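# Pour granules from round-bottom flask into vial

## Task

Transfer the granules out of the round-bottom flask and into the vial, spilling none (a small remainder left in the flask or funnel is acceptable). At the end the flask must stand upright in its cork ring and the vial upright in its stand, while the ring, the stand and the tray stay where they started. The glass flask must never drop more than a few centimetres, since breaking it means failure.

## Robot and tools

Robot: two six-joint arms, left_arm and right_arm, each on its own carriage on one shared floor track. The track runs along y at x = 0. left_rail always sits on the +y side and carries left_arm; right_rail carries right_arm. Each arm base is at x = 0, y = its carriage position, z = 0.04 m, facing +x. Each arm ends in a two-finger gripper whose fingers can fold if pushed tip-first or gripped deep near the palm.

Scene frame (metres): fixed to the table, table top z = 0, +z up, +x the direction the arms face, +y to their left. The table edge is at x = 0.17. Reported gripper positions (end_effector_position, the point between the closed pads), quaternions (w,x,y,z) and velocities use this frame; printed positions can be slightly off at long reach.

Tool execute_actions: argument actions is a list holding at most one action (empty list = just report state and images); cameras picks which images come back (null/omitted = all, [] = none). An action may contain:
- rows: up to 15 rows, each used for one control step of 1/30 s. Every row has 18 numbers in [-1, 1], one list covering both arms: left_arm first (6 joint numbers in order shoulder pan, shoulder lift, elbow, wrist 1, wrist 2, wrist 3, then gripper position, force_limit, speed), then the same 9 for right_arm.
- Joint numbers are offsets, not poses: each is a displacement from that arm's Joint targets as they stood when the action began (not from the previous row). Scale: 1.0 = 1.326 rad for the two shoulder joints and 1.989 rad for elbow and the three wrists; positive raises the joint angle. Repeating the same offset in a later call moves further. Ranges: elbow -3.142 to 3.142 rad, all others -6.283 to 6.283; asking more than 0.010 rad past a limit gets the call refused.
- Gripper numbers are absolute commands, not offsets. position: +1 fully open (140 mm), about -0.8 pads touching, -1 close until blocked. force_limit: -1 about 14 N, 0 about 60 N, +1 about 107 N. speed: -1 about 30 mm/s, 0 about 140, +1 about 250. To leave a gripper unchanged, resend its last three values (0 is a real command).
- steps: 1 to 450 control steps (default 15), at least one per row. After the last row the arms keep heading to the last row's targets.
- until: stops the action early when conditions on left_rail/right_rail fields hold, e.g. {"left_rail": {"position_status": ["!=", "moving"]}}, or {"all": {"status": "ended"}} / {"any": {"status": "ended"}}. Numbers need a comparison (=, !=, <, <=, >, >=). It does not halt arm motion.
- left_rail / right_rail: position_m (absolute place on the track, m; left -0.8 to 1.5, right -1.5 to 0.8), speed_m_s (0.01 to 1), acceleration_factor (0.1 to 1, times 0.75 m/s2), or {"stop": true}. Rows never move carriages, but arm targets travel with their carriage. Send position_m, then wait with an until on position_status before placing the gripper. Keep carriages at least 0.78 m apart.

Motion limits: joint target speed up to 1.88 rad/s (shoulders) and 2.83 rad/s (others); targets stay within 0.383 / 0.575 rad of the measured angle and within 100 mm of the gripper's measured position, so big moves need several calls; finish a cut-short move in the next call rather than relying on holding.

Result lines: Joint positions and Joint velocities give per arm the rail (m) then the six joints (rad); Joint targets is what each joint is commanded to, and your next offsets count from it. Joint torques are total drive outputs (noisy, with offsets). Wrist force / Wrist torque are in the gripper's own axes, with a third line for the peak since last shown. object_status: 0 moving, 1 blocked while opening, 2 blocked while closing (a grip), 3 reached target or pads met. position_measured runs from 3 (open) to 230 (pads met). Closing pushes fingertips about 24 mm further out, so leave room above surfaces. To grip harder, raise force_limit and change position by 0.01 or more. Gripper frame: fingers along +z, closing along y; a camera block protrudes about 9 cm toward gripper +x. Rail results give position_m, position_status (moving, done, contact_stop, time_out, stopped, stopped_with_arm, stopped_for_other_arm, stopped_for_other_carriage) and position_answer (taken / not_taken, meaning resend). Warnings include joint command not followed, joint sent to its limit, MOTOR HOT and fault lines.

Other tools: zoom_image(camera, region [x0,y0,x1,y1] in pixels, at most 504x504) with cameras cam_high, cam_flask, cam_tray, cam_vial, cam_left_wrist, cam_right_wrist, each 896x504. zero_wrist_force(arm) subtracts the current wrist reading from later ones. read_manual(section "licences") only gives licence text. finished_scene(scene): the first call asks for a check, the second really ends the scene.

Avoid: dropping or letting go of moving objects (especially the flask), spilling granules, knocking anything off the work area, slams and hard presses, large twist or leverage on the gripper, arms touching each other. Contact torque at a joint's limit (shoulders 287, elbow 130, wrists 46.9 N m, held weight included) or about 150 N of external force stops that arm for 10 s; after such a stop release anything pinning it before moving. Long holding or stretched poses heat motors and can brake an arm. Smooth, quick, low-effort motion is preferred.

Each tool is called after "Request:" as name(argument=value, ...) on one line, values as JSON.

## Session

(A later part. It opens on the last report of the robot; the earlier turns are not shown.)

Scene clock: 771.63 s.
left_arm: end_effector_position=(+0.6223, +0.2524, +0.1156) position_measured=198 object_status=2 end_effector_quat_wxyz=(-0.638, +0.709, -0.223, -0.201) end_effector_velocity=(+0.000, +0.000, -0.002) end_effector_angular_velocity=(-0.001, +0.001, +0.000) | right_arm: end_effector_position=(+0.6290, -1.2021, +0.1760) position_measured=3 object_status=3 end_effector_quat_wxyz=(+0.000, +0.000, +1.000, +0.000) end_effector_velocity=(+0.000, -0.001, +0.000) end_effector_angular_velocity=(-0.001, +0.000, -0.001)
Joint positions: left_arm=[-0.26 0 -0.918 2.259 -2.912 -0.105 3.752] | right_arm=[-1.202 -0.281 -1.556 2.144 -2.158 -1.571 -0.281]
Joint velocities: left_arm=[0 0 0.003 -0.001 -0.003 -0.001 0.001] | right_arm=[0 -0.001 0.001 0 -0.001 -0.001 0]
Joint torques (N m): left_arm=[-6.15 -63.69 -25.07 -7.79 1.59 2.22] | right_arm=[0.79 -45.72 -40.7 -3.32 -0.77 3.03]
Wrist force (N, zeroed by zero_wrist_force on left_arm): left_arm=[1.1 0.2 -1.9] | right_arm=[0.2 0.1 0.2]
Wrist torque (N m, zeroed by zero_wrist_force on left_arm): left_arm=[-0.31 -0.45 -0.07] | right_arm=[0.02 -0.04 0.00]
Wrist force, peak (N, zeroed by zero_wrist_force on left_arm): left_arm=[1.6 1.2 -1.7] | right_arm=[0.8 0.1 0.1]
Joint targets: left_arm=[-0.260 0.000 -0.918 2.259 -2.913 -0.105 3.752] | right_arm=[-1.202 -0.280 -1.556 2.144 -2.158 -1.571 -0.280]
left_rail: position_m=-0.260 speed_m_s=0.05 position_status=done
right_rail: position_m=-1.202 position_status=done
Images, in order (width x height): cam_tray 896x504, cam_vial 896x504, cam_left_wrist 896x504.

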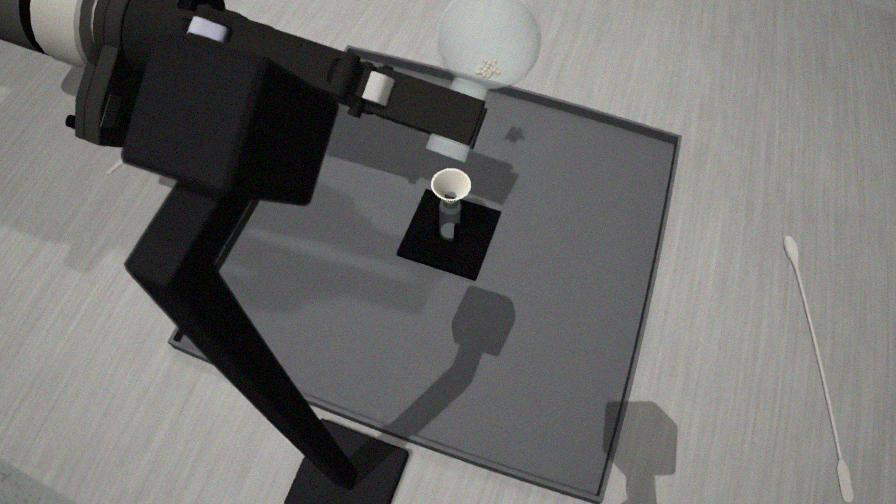

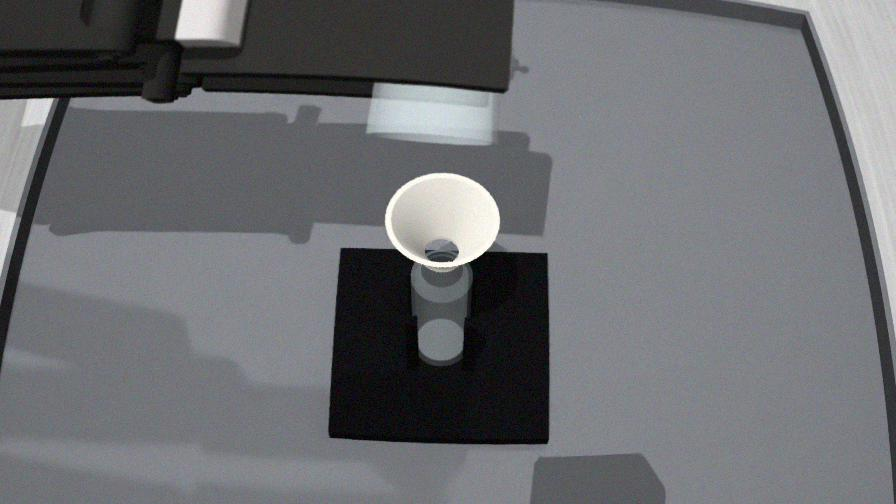

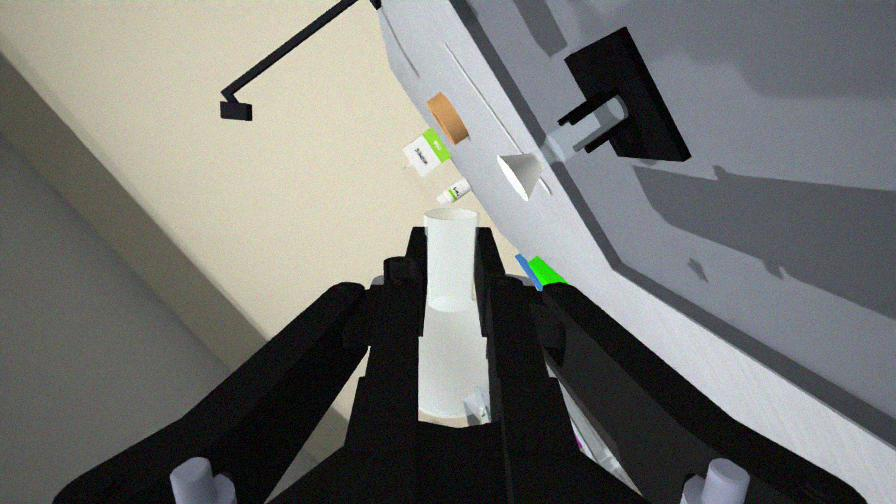

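Request:
execute_actions(actions=[{"rows": [[0,0.00006,-0.00002,-0.00002,0,0.00047,-1,-0.1,-1,0,0,0,0,0,0,1,1,1],[0,0.00046,-0.00016,-0.00014,0,0.00337,-1,-0.1,-1,0,0,0,0,0,0,1,1,1],[0,0.00139,-0.00049,-0.00043,0,0.01016,-1,-0.1,-1,0,0,0,0,0,0,1,1,1],[0,0.00293,-0.00104,-0.00092,0,0.02139,-1,-0.1,-1,0,0,0,0,0,0,1,1,1],[0,0.00505,-0.00179,-0.00158,0,0.03684,-1,-0.1,-1,0,0,0,0,0,0,1,1,1],[0,0.00763,-0.00271,-0.00238,0,0.0557,-1,-0.1,-1,0,0,0,0,0,0,1,1,1],[0,0.01053,-0.00373,-0.00329,0,0.07682,-1,-0.1,-1,0,0,0,0,0,0,1,1,1],[0,0.01353,-0.0048,-0.00422,0,0.09868,-1,-0.1,-1,0,0,0,0,0,0,1,1,1],[0,0.01642,-0.00582,-0.00512,0,0.1198,-1,-0.1,-1,0,0,0,0,0,0,1,1,1],[0,0.01901,-0.00674,-0.00593,0,0.13866,-1,-0.1,-1,0,0,0,0,0,0,1,1,1],[0,0.02112,-0.00749,-0.00659,0,0.1541,-1,-0.1,-1,0,0,0,0,0,0,1,1,1],[0,0.02266,-0.00804,-0.00707,0,0.16534,-1,-0.1,-1,0,0,0,0,0,0,1,1,1],[0,0.02359,-0.00837,-0.00736,0,0.17213,-1,-0.1,-1,0,0,0,0,0,0,1,1,1],[0,0.02399,-0.00851,-0.00749,0,0.17502,-1,-0.1,-1,0,0,0,0,0,0,1,1,1],[0,0.02406,-0.00853,-0.00751,0,0.1755,-1,-0.1,-1,0,0,0,0,0,0,1,1,1]], "left_rail": {"position_m": -0.2586, "speed_m_s": 0.05, "acceleration_factor": 0.2}, "steps": 22}], cameras=["cam_left_wrist", "cam_vial", "cam_tray"])

Scene clock: 823.53 s.
left_arm: end_effector_position=(+0.6293, +0.2542, +0.1014) position_measured=198 object_status=2 end_effector_quat_wxyz=(-0.594, +0.660, -0.343, -0.308) end_effector_velocity=(+0.000, +0.000, +0.000) end_effector_angular_velocity=(+0.000, +0.004, -0.001) | right_arm: end_effector_position=(+0.6290, -1.2021, +0.1760) position_measured=3 object_status=3 end_effector_quat_wxyz=(+0.000, +0.000, +1.000, +0.000) end_effector_velocity=(+0.000, +0.001, -0.001) end_effector_angular_velocity=(+0.001, +0.002, +0.002)
Joint positions: left_arm=[-0.259 0 -0.886 2.242 -2.928 -0.105 4.101] | right_arm=[-1.202 -0.281 -1.556 2.144 -2.158 -1.571 -0.28]
Joint velocities: left_arm=[0 0 0 0 -0.001 0 0.005] | right_arm=[0 0.002 0.002 0 0 0 0]
Joint torques (N m): left_arm=[-4.37 -60.94 -23.17 -6.38 3.24 2.14] | right_arm=[5.7 -44.17 -39.39 -3.41 -0.65 2.65]
Wrist force (N, zeroed by zero_wrist_force on left_arm): left_arm=[1.0 0.2 -1.9] | right_arm=[0.0 -0.1 0.2]
Wrist torque (N m, zeroed by zero_wrist_force on left_arm): left_arm=[-0.29 -0.36 -0.11] | right_arm=[-0.03 0.00 0.00]
Wrist force, peak (N, zeroed by zero_wrist_force on left_arm): left_arm=[1.7 -0.3 -2.1] | right_arm=[0.5 0.7 0.0]
Joint targets: left_arm=[-0.259 0.000 -0.886 2.242 -2.928 -0.105 4.101] | right_arm=[-1.202 -0.280 -1.556 2.144 -2.158 -1.571 -0.280]
left_rail: position_m=-0.259 speed_m_s=0.05 position_status=done
right_rail: position_m=-1.202 position_status=done
Images, in order (width x height): cam_tray 896x504, cam_vial 896x504, cam_left_wrist 896x504.

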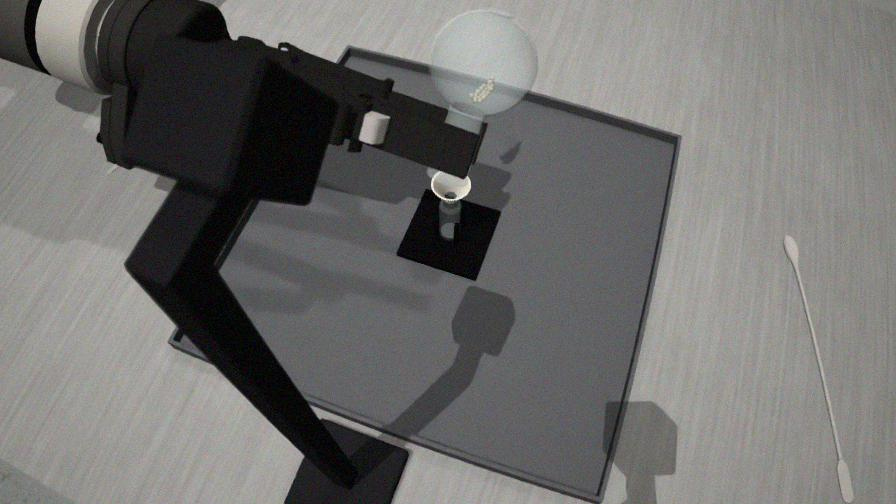

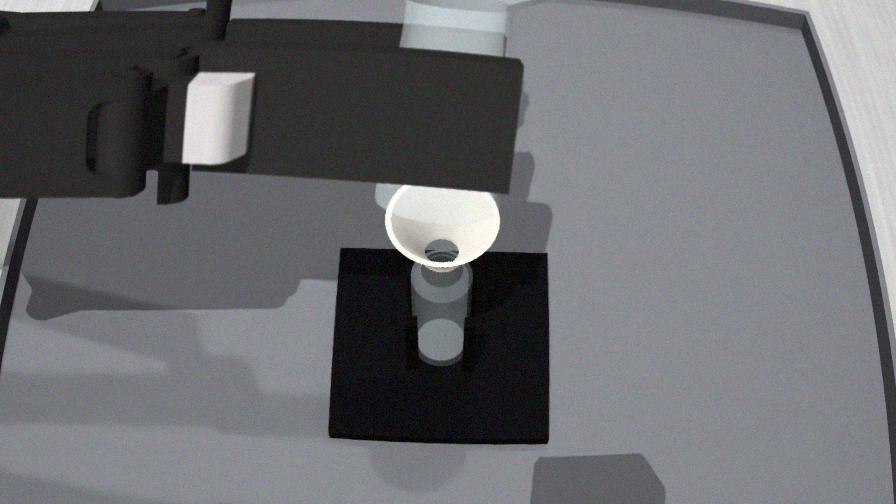

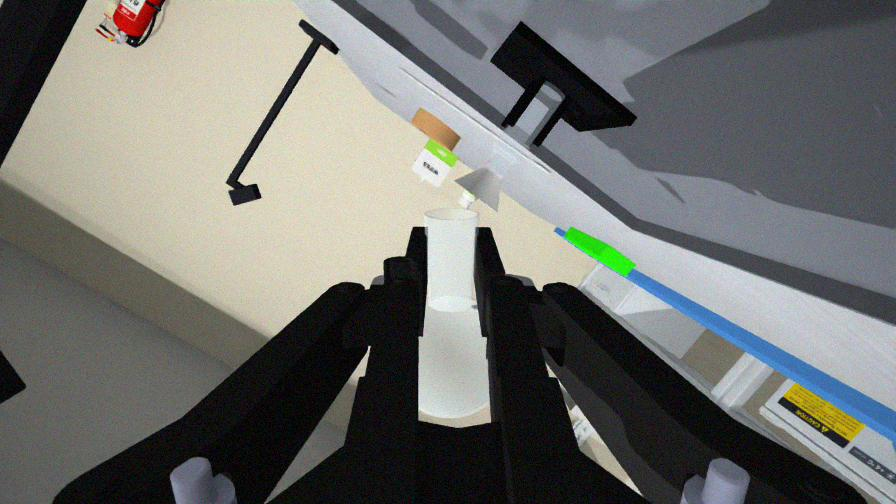

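I'll read the current state first, before continuing the pour.

Request:
execute_actions(actions=[], cameras=["cam_vial", "cam_tray", "cam_left_wrist"])

Scene clock: 855.40 s.
left_arm: end_effector_position=(+0.6293, +0.2542, +0.1013) position_measured=198 object_status=2 end_effector_quat_wxyz=(-0.594, +0.659, -0.343, -0.308) end_effector_velocity=(+0.000, +0.000, +0.000) end_effector_angular_velocity=(+0.000, +0.000, +0.000) | right_arm: end_effector_position=(+0.6290, -1.2021, +0.1760) position_measured=3 object_status=3 end_effector_quat_wxyz=(+0.000, +0.000, +1.000, +0.000) end_effector_velocity=(+0.000, +0.001, +0.000) end_effector_angular_velocity=(+0.000, -0.001, +0.000)
Joint positions: left_arm=[-0.259 0 -0.886 2.242 -2.928 -0.105 4.101] | right_arm=[-1.202 -0.281 -1.556 2.144 -2.158 -1.571 -0.28]
Joint velocities: left_arm=[0 0 0 0 0 0 -0.001] | right_arm=[0 0.001 -0.001 0 0 0.001 0]
Joint torques (N m): left_arm=[-2.67 -65.66 -7.3 -3.92 4.44 2.64] | right_arm=[2.1 -46.16 -38.83 -3.66 -1.26 2.82]
Wrist force (N, zeroed by zero_wrist_force on left_arm): left_arm=[0.9 0.3 -2.2] | right_arm=[0.4 0.1 -0.1]
Wrist torque (N m, zeroed by zero_wrist_force on left_arm): left_arm=[-0.28 -0.35 -0.11] | right_arm=[0.03 -0.07 0.00]
Wrist force, peak (N, zeroed by zero_wrist_force on left_arm): left_arm=[1.4 0.2 -2.5] | right_arm=[0.7 0.3 0.4]
Joint targets: left_arm=[-0.259 0.000 -0.886 2.242 -2.928 -0.105 4.101] | right_arm=[-1.202 -0.280 -1.556 2.144 -2.158 -1.571 -0.280]
Tool commands: left_gripper/position=-1.0 left_gripper/force_limit=-0.1 left_gripper/speed=-1.0 right_gripper/position=+1.0 right_gripper/force_limit=+1.0 right_gripper/speed=+1.0
left_rail: position_m=-0.259 speed_m_s=0.05 position_status=done
right_rail: position_m=-1.202 position_status=done
Images, in order (width x height): cam_tray 896x504, cam_vial 896x504, cam_left_wrist 896x504.

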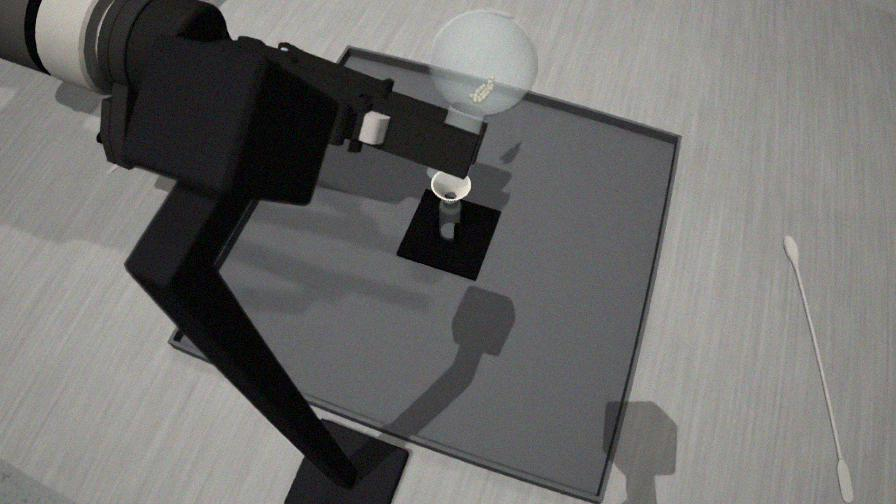

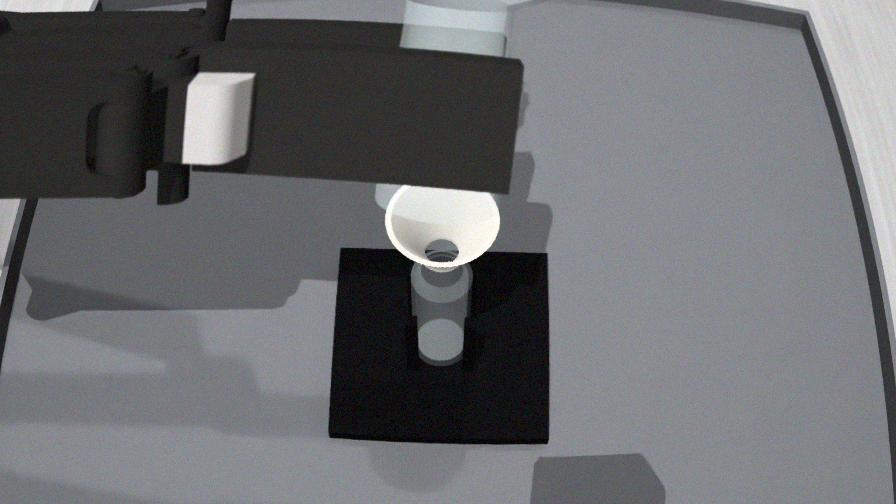

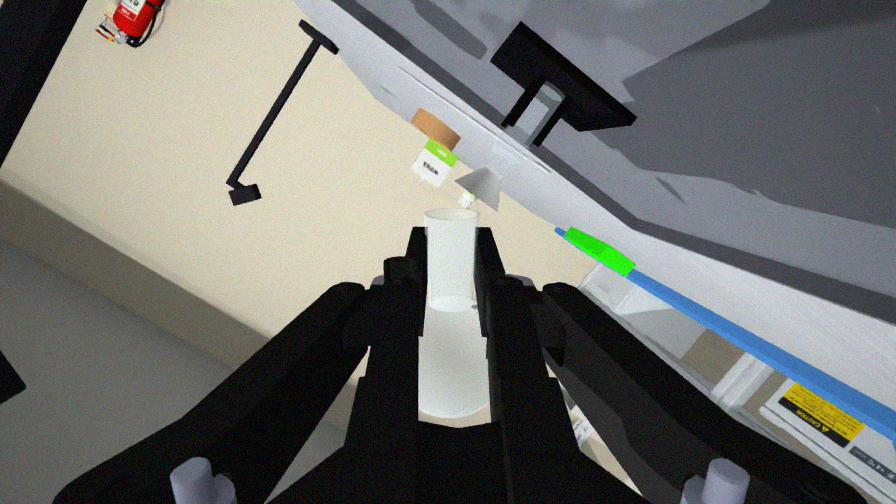

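Request:
zoom_image(camera="cam_vial", region=[340, 130, 560, 300])

Request:
zoom_image(camera="cam_tray", region=[370, 10, 570, 260])

Scaled by 2.291 from the camera's 896x504 image, which has a finer 1280x720 frame.

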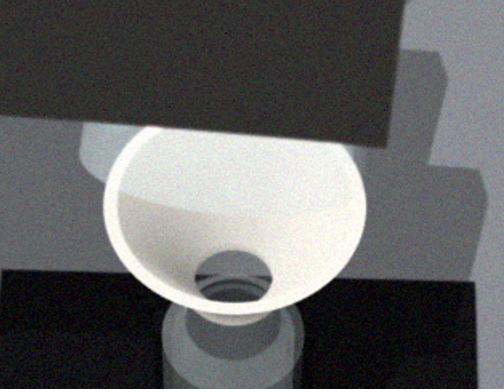

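Scaled by 2.016 from the camera's 896x504 image, which has a finer 1280x720 frame.

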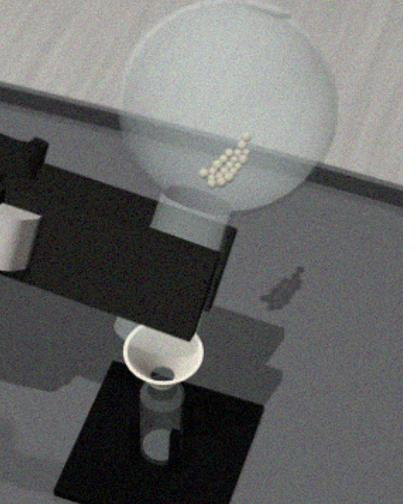

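Request:
zoom_image(camera="cam_vial", region=[370, 160, 520, 245])

Scaled by 3.360 from the camera's 896x504 image, which has a finer 1280x720 frame.

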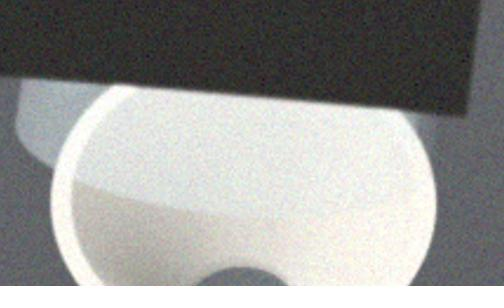

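Request:
zoom_image(camera="cam_vial", region=[470, 170, 526, 206])

Request:
zoom_image(camera="cam_vial", region=[364, 170, 420, 226])

Scaled by 9.000 from the camera's 896x504 image, which has a finer 1280x720 frame.

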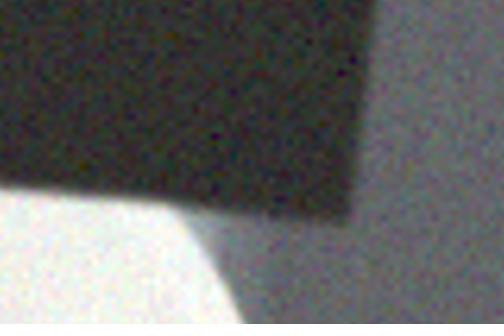

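Scaled by 9.000 from the camera's 896x504 image, which has a finer 1280x720 frame.

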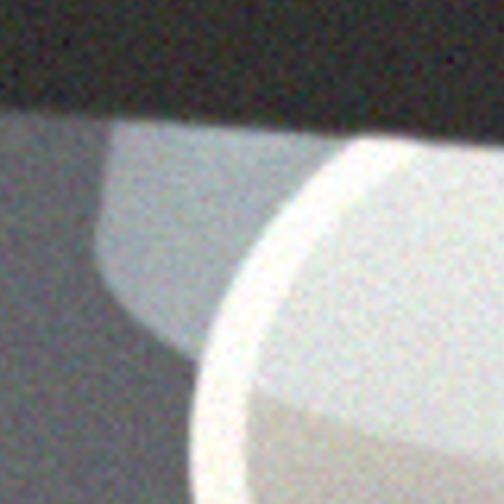

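Request:
execute_actions(actions=[{"left_rail": {"position_m": -0.2574}, "rows": [[0,0,-0.00001,0,0,0.00017,-1,-0.1,-1,0,0,0,0,0,0,1,1,1],[0,0.00003,-0.00005,0.00003,0,0.00118,-1,-0.1,-1,0,0,0,0,0,0,1,1,1],[0,0.00009,-0.00014,0.00008,0,0.00356,-1,-0.1,-1,0,0,0,0,0,0,1,1,1],[0,0.0002,-0.00029,0.00016,0,0.00749,-1,-0.1,-1,0,0,0,0,0,0,1,1,1],[0,0.00034,-0.00051,0.00028,0,0.01289,-1,-0.1,-1,0,0,0,0,0,0,1,1,1],[0,0.00051,-0.00077,0.00043,0,0.0195,-1,-0.1,-1,0,0,0,0,0,0,1,1,1],[0,0.0007,-0.00106,0.00059,0,0.02689,-1,-0.1,-1,0,0,0,0,0,0,1,1,1],[0,0.0009,-0.00136,0.00075,0,0.03454,-1,-0.1,-1,0,0,0,0,0,0,1,1,1],[0,0.0011,-0.00165,0.00092,0,0.04193,-1,-0.1,-1,0,0,0,0,0,0,1,1,1],[0,0.00127,-0.00191,0.00106,0,0.04853,-1,-0.1,-1,0,0,0,0,0,0,1,1,1],[0,0.00141,-0.00212,0.00118,0,0.05394,-1,-0.1,-1,0,0,0,0,0,0,1,1,1],[0,0.00151,-0.00227,0.00126,0,0.05787,-1,-0.1,-1,0,0,0,0,0,0,1,1,1],[0,0.00157,-0.00237,0.00132,0,0.06024,-1,-0.1,-1,0,0,0,0,0,0,1,1,1],[0,0.0016,-0.00241,0.00134,0,0.06126,-1,-0.1,-1,0,0,0,0,0,0,1,1,1],[0,0.00161,-0.00241,0.00134,0,0.06142,-1,-0.1,-1,0,0,0,0,0,0,1,1,1]], "steps": 22}], cameras=["cam_vial", "cam_tray"])

Scene clock: 943.87 s.
left_arm: end_effector_position=(+0.6318, +0.2554, +0.1008) position_measured=198 object_status=2 end_effector_quat_wxyz=(-0.574, +0.637, -0.382, -0.344) end_effector_velocity=(+0.000, +0.000, +0.000) end_effector_angular_velocity=(-0.001, +0.003, +0.000) | right_arm: end_effector_position=(+0.6290, -1.2021, +0.1760) position_measured=3 object_status=3 end_effector_quat_wxyz=(+0.000, +0.000, +1.000, +0.000) end_effector_velocity=(+0.000, +0.000, +0.000) end_effector_angular_velocity=(+0.000, +0.000, +0.000)
Joint positions: left_arm=[-0.257 0 -0.884 2.237 -2.925 -0.105 4.223] | right_arm=[-1.202 -0.281 -1.556 2.144 -2.158 -1.571 -0.28]
Joint velocities: left_arm=[0 0 0 0 0 -0.001 0.003] | right_arm=[0 0 0.001 0 -0.001 0 0]
Joint torques (N m): left_arm=[-2.84 -61.45 -23.47 -3.18 5.13 2.92] | right_arm=[4.66 -48.12 -39.05 -3.76 -0.39 2.39]
Wrist force (N, zeroed by zero_wrist_force on left_arm): left_arm=[1.5 0.5 -2.2] | right_arm=[0.2 0.1 -0.1]
Wrist torque (N m, zeroed by zero_wrist_force on left_arm): left_arm=[-0.22 -0.48 -0.11] | right_arm=[0.02 -0.03 0.00]
Wrist force, peak (N, zeroed by zero_wrist_force on left_arm): left_arm=[1.3 0.5 -2.8] | right_arm=[0.5 0.4 0.4]
Joint targets: left_arm=[-0.257 0.000 -0.884 2.237 -2.925 -0.105 4.223] | right_arm=[-1.202 -0.280 -1.556 2.144 -2.158 -1.571 -0.280]
left_rail: position_m=-0.257 speed_m_s=0.05 position_status=done
right_rail: position_m=-1.202 position_status=done
Images, in order (width x height): cam_tray 896x504, cam_vial 896x504.

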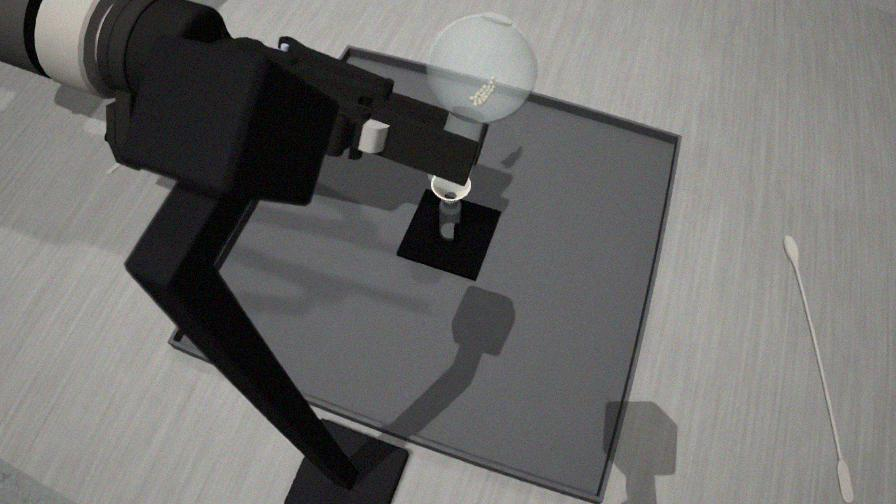

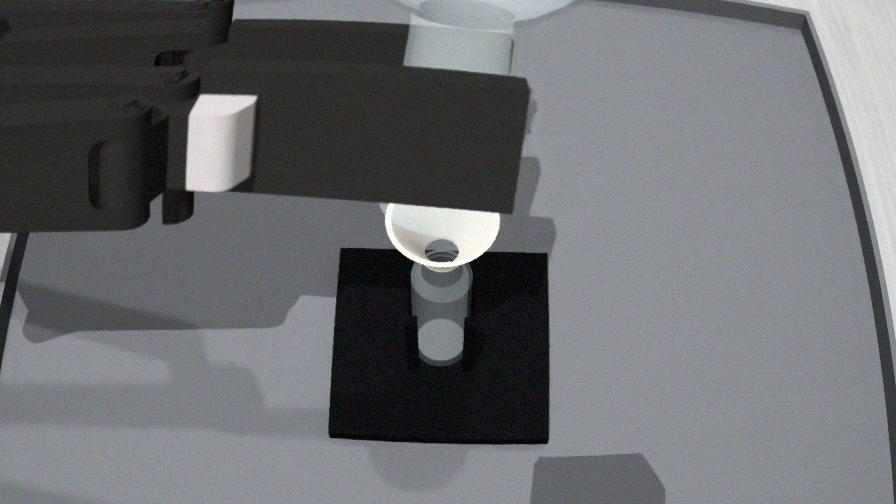

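Request:
zoom_image(camera="cam_vial", region=[360, 180, 530, 276])

Request:
zoom_image(camera="cam_tray", region=[410, 60, 530, 210])

Scaled by 2.965 from the camera's 896x504 image, which has a finer 1280x720 frame.

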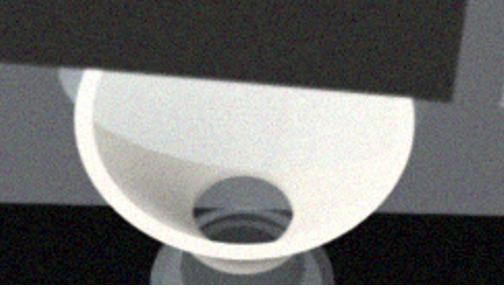

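Scaled by 3.360 from the camera's 896x504 image, which has a finer 1280x720 frame.

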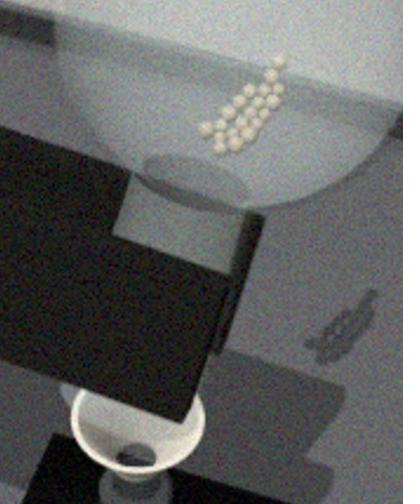

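Request:
execute_actions(actions=[{"rows": [[0,0,0,0,0,0.00014,-1,-0.1,-1,0,0,0,0,0,0,1,1,1],[0,0.00001,-0.00001,0,0,0.00101,-1,-0.1,-1,0,0,0,0,0,0,1,1,1],[0,0.00004,-0.00003,0.00001,0,0.00305,-1,-0.1,-1,0,0,0,0,0,0,1,1,1],[0,0.00008,-0.00006,0.00001,0,0.00642,-1,-0.1,-1,0,0,0,0,0,0,1,1,1],[0,0.00013,-0.00011,0.00002,0,0.01105,-1,-0.1,-1,0,0,0,0,0,0,1,1,1],[0,0.0002,-0.00016,0.00003,0,0.01671,-1,-0.1,-1,0,0,0,0,0,0,1,1,1],[0,0.00028,-0.00023,0.00004,0,0.02304,-1,-0.1,-1,0,0,0,0,0,0,1,1,1],[0,0.00036,-0.00029,0.00005,0,0.0296,-1,-0.1,-1,0,0,0,0,0,0,1,1,1],[0,0.00043,-0.00035,0.00006,0,0.03594,-1,-0.1,-1,0,0,0,0,0,0,1,1,1],[0,0.0005,-0.00041,0.00007,0,0.0416,-1,-0.1,-1,0,0,0,0,0,0,1,1,1],[0,0.00056,-0.00045,0.00008,0,0.04623,-1,-0.1,-1,0,0,0,0,0,0,1,1,1],[0,0.0006,-0.00048,0.00009,0,0.0496,-1,-0.1,-1,0,0,0,0,0,0,1,1,1],[0,0.00062,-0.0005,0.00009,0,0.05164,-1,-0.1,-1,0,0,0,0,0,0,1,1,1],[0,0.00063,-0.00051,0.00009,0,0.05251,-1,-0.1,-1,0,0,0,0,0,0,1,1,1],[0,0.00063,-0.00051,0.00009,0,0.05265,-1,-0.1,-1,0,0,0,0,0,0,1,1,1]], "steps": 22}], cameras=["cam_vial", "cam_tray"])

Scene clock: 972.60 s.
left_arm: end_effector_position=(+0.6323, +0.2554, +0.1005) position_measured=198 object_status=2 end_effector_quat_wxyz=(-0.555, +0.617, -0.415, -0.374) end_effector_velocity=(+0.000, +0.000, +0.000) end_effector_angular_velocity=(+0.000, +0.005, -0.001) | right_arm: end_effector_position=(+0.6290, -1.2021, +0.1760) position_measured=3 object_status=3 end_effector_quat_wxyz=(+0.000, +0.000, +1.000, +0.000) end_effector_velocity=(-0.001, +0.000, +0.000) end_effector_angular_velocity=(+0.001, +0.001, +0.000)
Joint positions: left_arm=[-0.257 0 -0.883 2.236 -2.925 -0.105 4.328] | right_arm=[-1.202 -0.281 -1.556 2.144 -2.158 -1.571 -0.28]
Joint velocities: left_arm=[0 0 0 0 0 0 0.005] | right_arm=[0 0 -0.001 0 0.002 0.001 0.001]
Joint torques (N m): left_arm=[-0.7 -60.16 -22.81 -3.17 5.11 3.03] | right_arm=[2.03 -45.29 -38.92 -3.66 -0.28 2.44]
Wrist force (N, zeroed by zero_wrist_force on left_arm): left_arm=[1.5 0.4 -2.5] | right_arm=[0.1 0.1 0.1]
Wrist torque (N m, zeroed by zero_wrist_force on left_arm): left_arm=[-0.22 -0.44 -0.10] | right_arm=[0.02 -0.02 0.01]
Wrist force, peak (N, zeroed by zero_wrist_force on left_arm): left_arm=[1.8 0.1 -2.6] | right_arm=[0.6 0.5 0.1]
Joint targets: left_arm=[-0.257 0.000 -0.883 2.236 -2.925 -0.105 4.328] | right_arm=[-1.202 -0.280 -1.556 2.144 -2.158 -1.571 -0.280]
left_rail: position_m=-0.257 speed_m_s=0.05 position_status=done
right_rail: position_m=-1.202 position_status=done
Images, in order (width x height): cam_tray 896x504, cam_vial 896x504.

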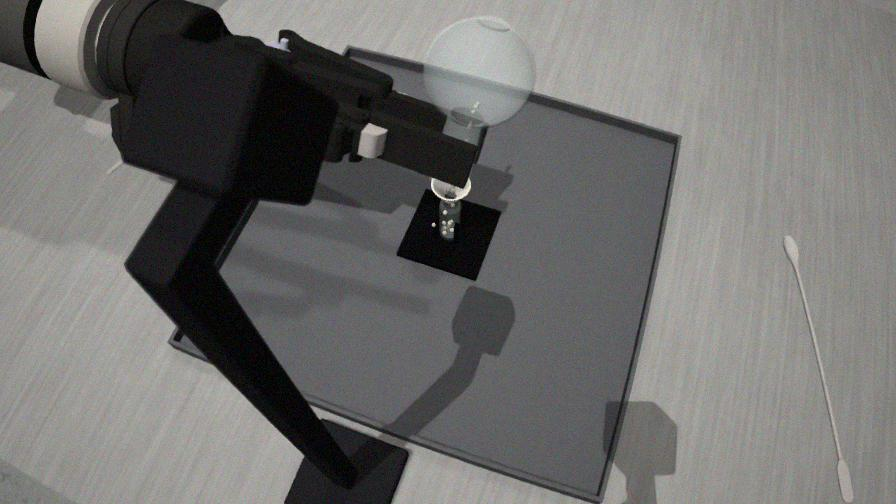

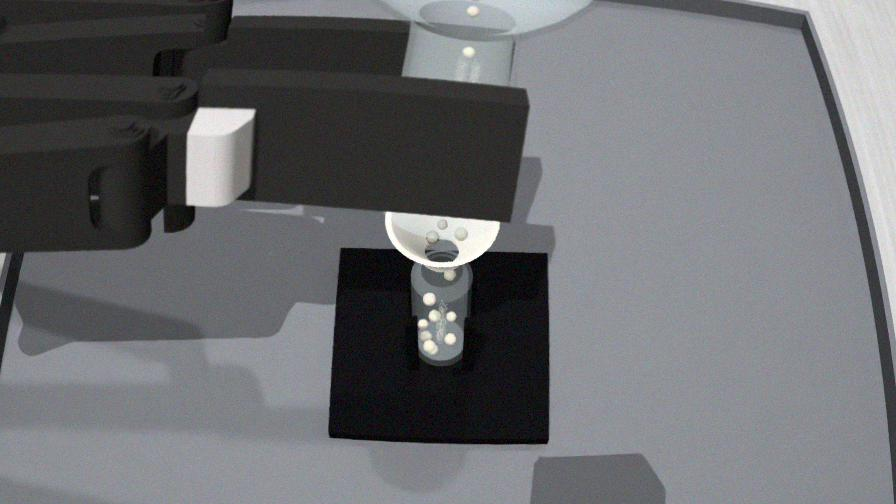

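Request:
execute_actions(actions=[], cameras=["cam_vial", "cam_tray"])

Request:
zoom_image(camera="cam_tray", region=[390, 150, 510, 290])

Request:
zoom_image(camera="cam_vial", region=[320, 180, 560, 460])

Scene clock: 980.80 s.
left_arm: end_effector_position=(+0.6323, +0.2554, +0.1005) position_measured=198 object_status=2 end_effector_quat_wxyz=(-0.555, +0.616, -0.415, -0.374) end_effector_velocity=(+0.000, +0.000, +0.000) end_effector_angular_velocity=(+0.000, +0.000, -0.001) | right_arm: end_effector_position=(+0.6290, -1.2021, +0.1760) position_measured=3 object_status=3 end_effector_quat_wxyz=(+0.000, +0.000, +1.000, +0.000) end_effector_velocity=(+0.000, +0.000, +0.000) end_effector_angular_velocity=(+0.000, +0.001, +0.001)
Joint positions: left_arm=[-0.257 0 -0.883 2.236 -2.925 -0.105 4.328] | right_arm=[-1.202 -0.281 -1.556 2.144 -2.158 -1.571 -0.28]
Joint velocities: left_arm=[0 -0.001 0 0 0 0 0.001] | right_arm=[0 0.001 0 0 0 -0.001 0]
Joint torques (N m): left_arm=[-0.93 -61.74 -7.59 -5.45 4.97 3.02] | right_arm=[4.96 -43.62 -39.42 -4.03 -1.16 2.21]
Wrist force (N, zeroed by zero_wrist_force on left_arm): left_arm=[1.6 0.5 -2.2] | right_arm=[0.0 0.0 0.3]
Wrist torque (N m, zeroed by zero_wrist_force on left_arm): left_arm=[-0.21 -0.47 -0.09] | right_arm=[0.00 0.01 0.01]
Wrist force, peak (N, zeroed by zero_wrist_force on left_arm): left_arm=[1.6 0.7 -2.7] | right_arm=[0.7 0.4 0.1]
Joint targets: left_arm=[-0.257 0.000 -0.883 2.236 -2.925 -0.105 4.328] | right_arm=[-1.202 -0.280 -1.556 2.144 -2.158 -1.571 -0.280]
Tool commands: left_gripper/position=-1.0 left_gripper/force_limit=-0.1 left_gripper/speed=-1.0 right_gripper/position=+1.0 right_gripper/force_limit=+1.0 right_gripper/speed=+1.0
left_rail: position_m=-0.257 speed_m_s=0.05 position_status=done
right_rail: position_m=-1.202 position_status=done
Images, in order (width x height): cam_tray 896x504, cam_vial 896x504.

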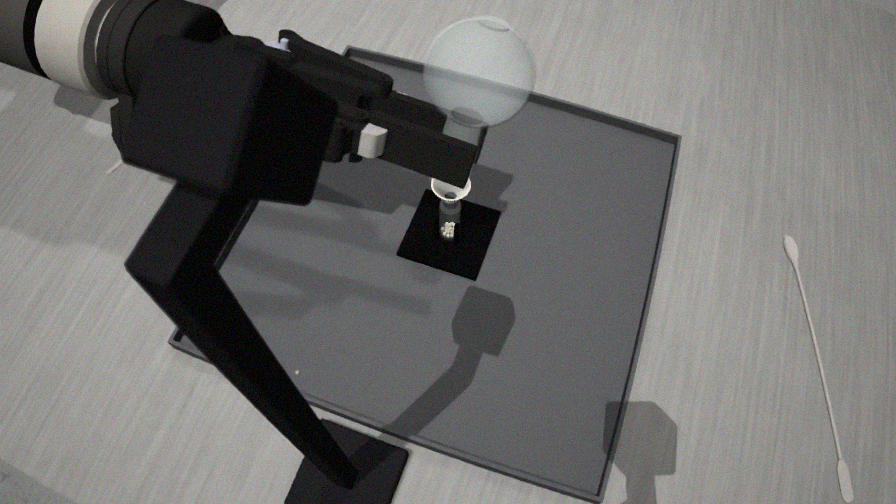

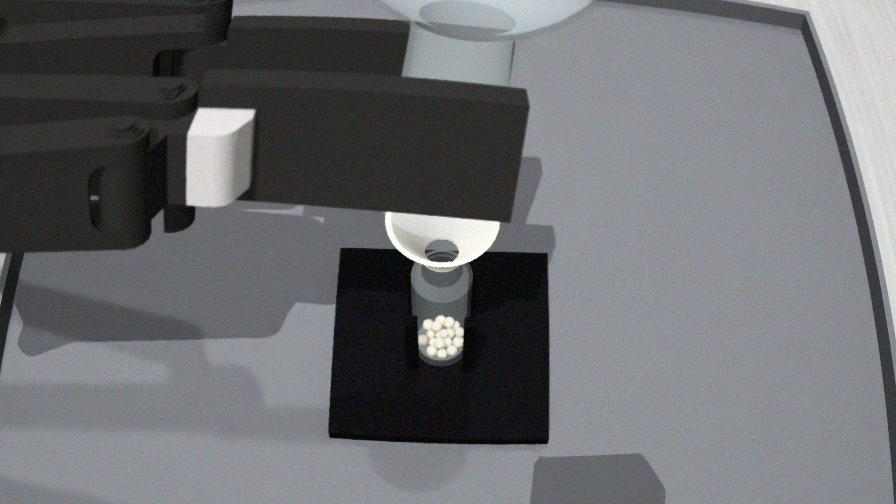

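Scaled by 3.600 from the camera's 896x504 image, which has a finer 1280x720 frame.

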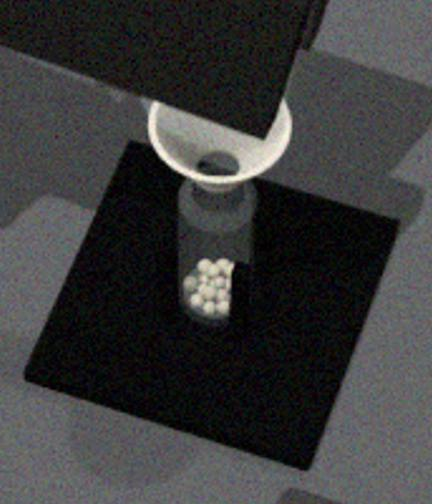

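Scaled by 1.800 from the camera's 896x504 image, which has a finer 1280x720 frame.

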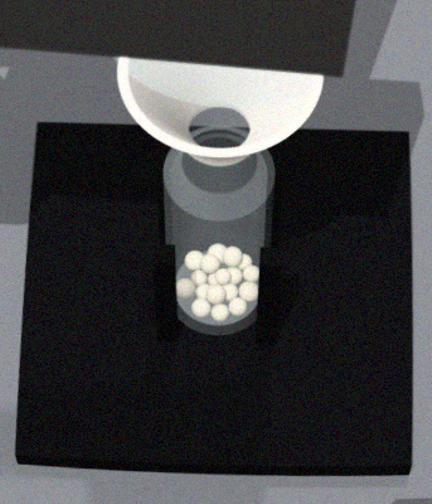

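Request:
zoom_image(camera="cam_tray", region=[240, 320, 360, 420])

Request:
execute_actions(actions=[], cameras=["cam_vial", "cam_tray", "cam_high", "cam_right_wrist"])

Request:
zoom_image(camera="cam_tray", region=[160, 300, 420, 500])

Scaled by 4.200 from the camera's 896x504 image, which has a finer 1280x720 frame.

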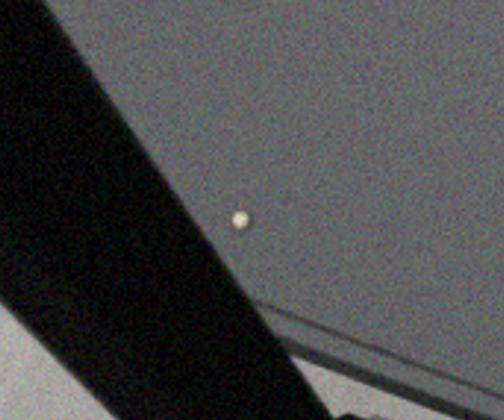

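Scene clock: 988.83 s.
left_arm: end_effector_position=(+0.6322, +0.2554, +0.1005) position_measured=198 object_status=2 end_effector_quat_wxyz=(-0.555, +0.616, -0.415, -0.374) end_effector_velocity=(-0.001, +0.001, +0.000) end_effector_angular_velocity=(+0.001, +0.001, +0.001) | right_arm: end_effector_position=(+0.6290, -1.2021, +0.1760) position_measured=3 object_status=3 end_effector_quat_wxyz=(+0.000, +0.000, +1.000, +0.000) end_effector_velocity=(+0.000, +0.000, +0.000) end_effector_angular_velocity=(-0.001, +0.000, +0.000)
Joint positions: left_arm=[-0.257 0 -0.883 2.236 -2.925 -0.105 4.328] | right_arm=[-1.202 -0.281 -1.556 2.144 -2.158 -1.571 -0.28]
Joint velocities: left_arm=[0 0.001 0 0.001 0 0.001 0] | right_arm=[0 0 0 0 0 -0.001 0]
Joint torques (N m): left_arm=[-2.94 -61.67 -4.94 -5.76 5.24 2.69] | right_arm=[2.94 -46.01 -40.93 -3.48 -0.63 2.16]
Wrist force (N, zeroed by zero_wrist_force on left_arm): left_arm=[1.4 0.5 -2.3] | right_arm=[0.2 0.3 0.2]
Wrist torque (N m, zeroed by zero_wrist_force on left_arm): left_arm=[-0.19 -0.43 -0.09] | right_arm=[0.06 -0.03 0.01]
Wrist force, peak (N, zeroed by zero_wrist_force on left_arm): left_arm=[1.8 0.5 -2.6] | right_arm=[0.6 0.4 0.2]
Joint targets: left_arm=[-0.257 0.000 -0.883 2.236 -2.925 -0.105 4.328] | right_arm=[-1.202 -0.280 -1.556 2.144 -2.158 -1.571 -0.280]
Tool commands: left_gripper/position=-1.0 left_gripper/force_limit=-0.1 left_gripper/speed=-1.0 right_gripper/position=+1.0 right_gripper/force_limit=+1.0 right_gripper/speed=+1.0
left_rail: position_m=-0.257 speed_m_s=0.05 position_status=done
right_rail: position_m=-1.202 position_status=done
Images, in order (width x height): cam_high 896x504, cam_tray 896x504, cam_vial 896x504, cam_right_wrist 896x504.

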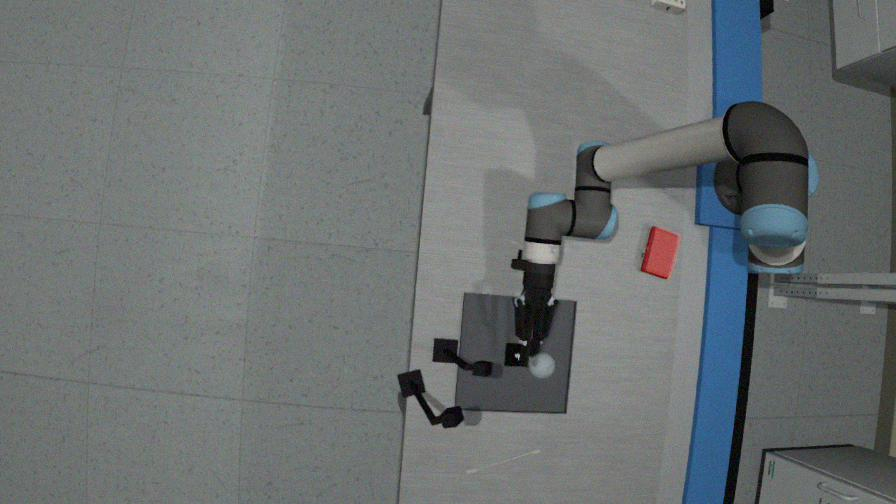

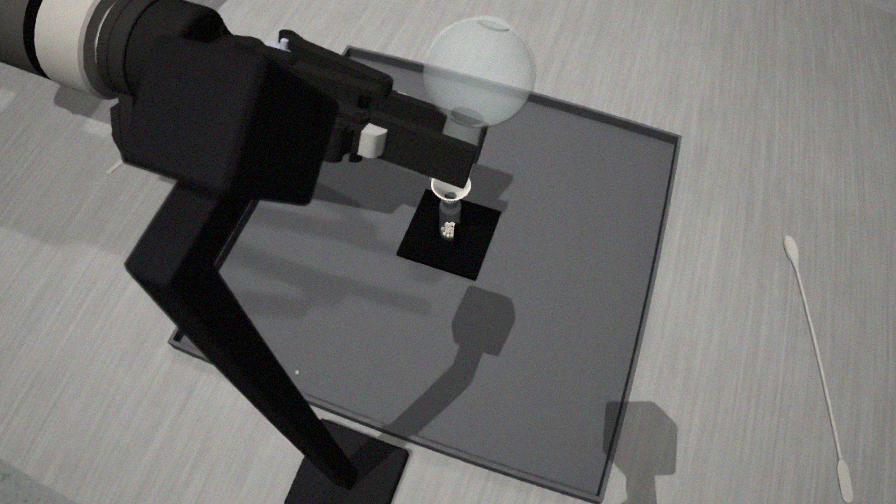

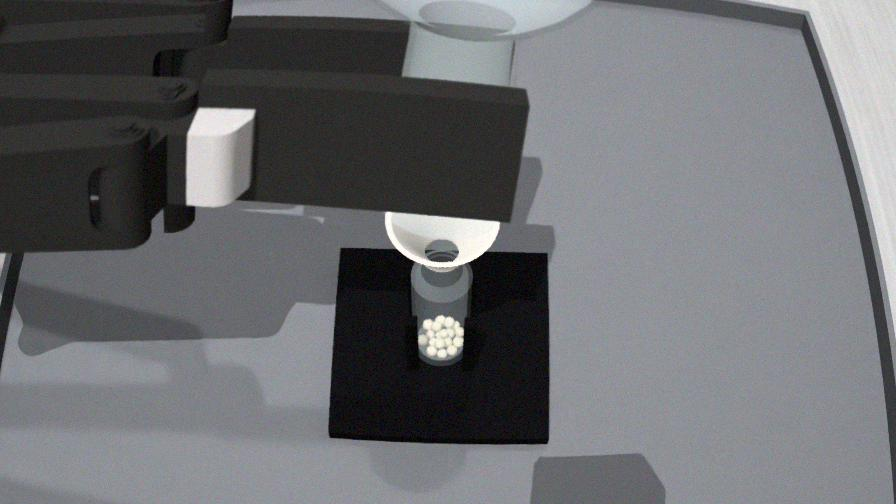

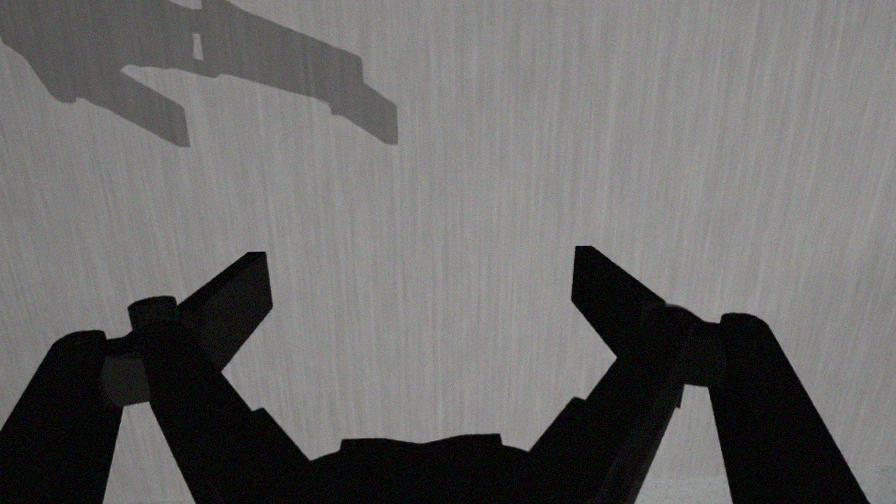

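Scaled by 1.938 from the camera's 896x504 image, which has a finer 1280x720 frame.

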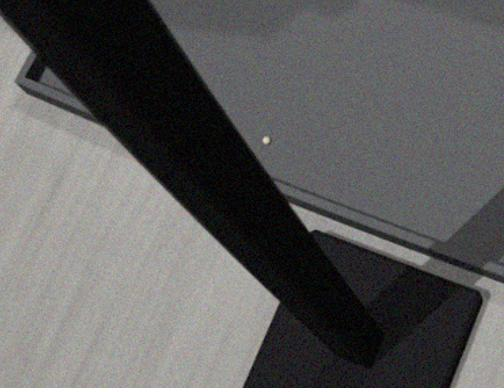

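Request:
zoom_image(camera="cam_high", region=[440, 280, 600, 430])

Request:
zoom_image(camera="cam_high", region=[440, 290, 520, 370])

Scaled by 3.150 from the camera's 896x504 image, which has a finer 1280x720 frame.

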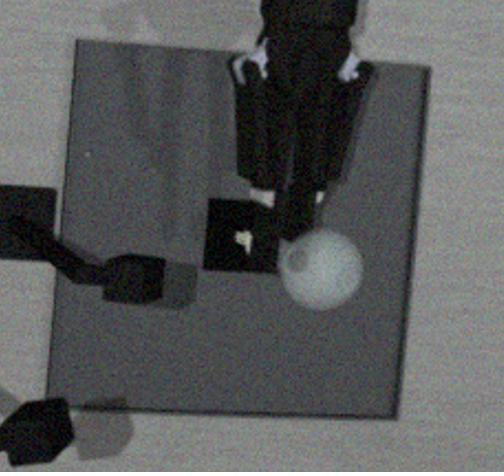

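Scaled by 6.300 from the camera's 896x504 image, which has a finer 1280x720 frame.

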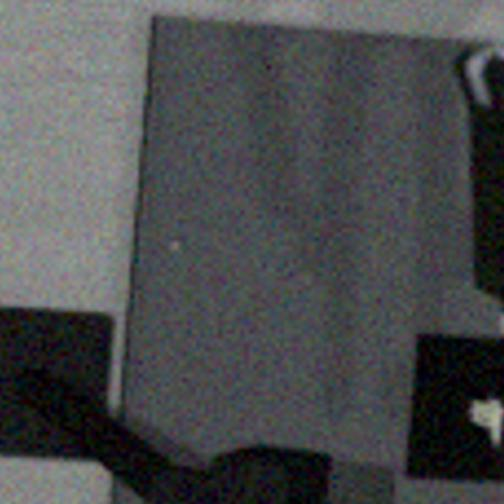

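Request:
zoom_image(camera="cam_tray", region=[400, 160, 700, 330])

Request:
zoom_image(camera="cam_tray", region=[380, 320, 680, 504])

Request:
zoom_image(camera="cam_tray", region=[150, 180, 420, 350])

Request:
zoom_image(camera="cam_vial", region=[395, 180, 495, 380])

Scaled by 1.680 from the camera's 896x504 image, which has a finer 1280x720 frame.

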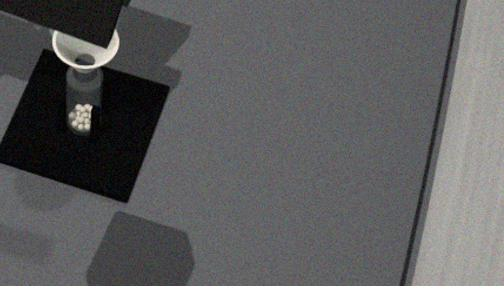

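Scaled by 1.680 from the camera's 896x504 image, which has a finer 1280x720 frame.

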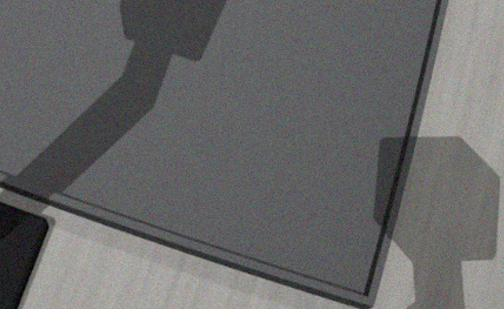

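Scaled by 1.867 from the camera's 896x504 image, which has a finer 1280x720 frame.

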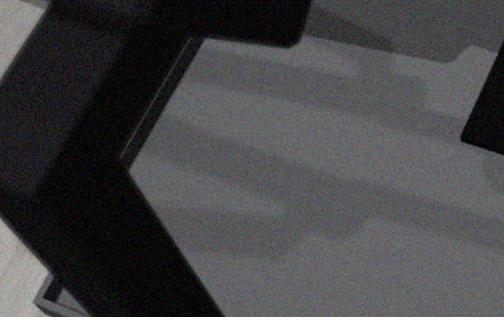

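Scaled by 2.520 from the camera's 896x504 image, which has a finer 1280x720 frame.

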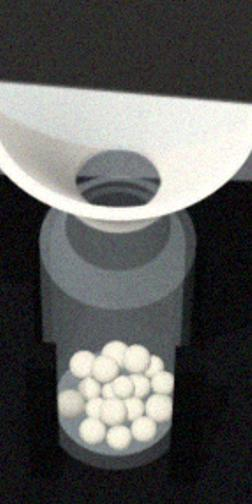

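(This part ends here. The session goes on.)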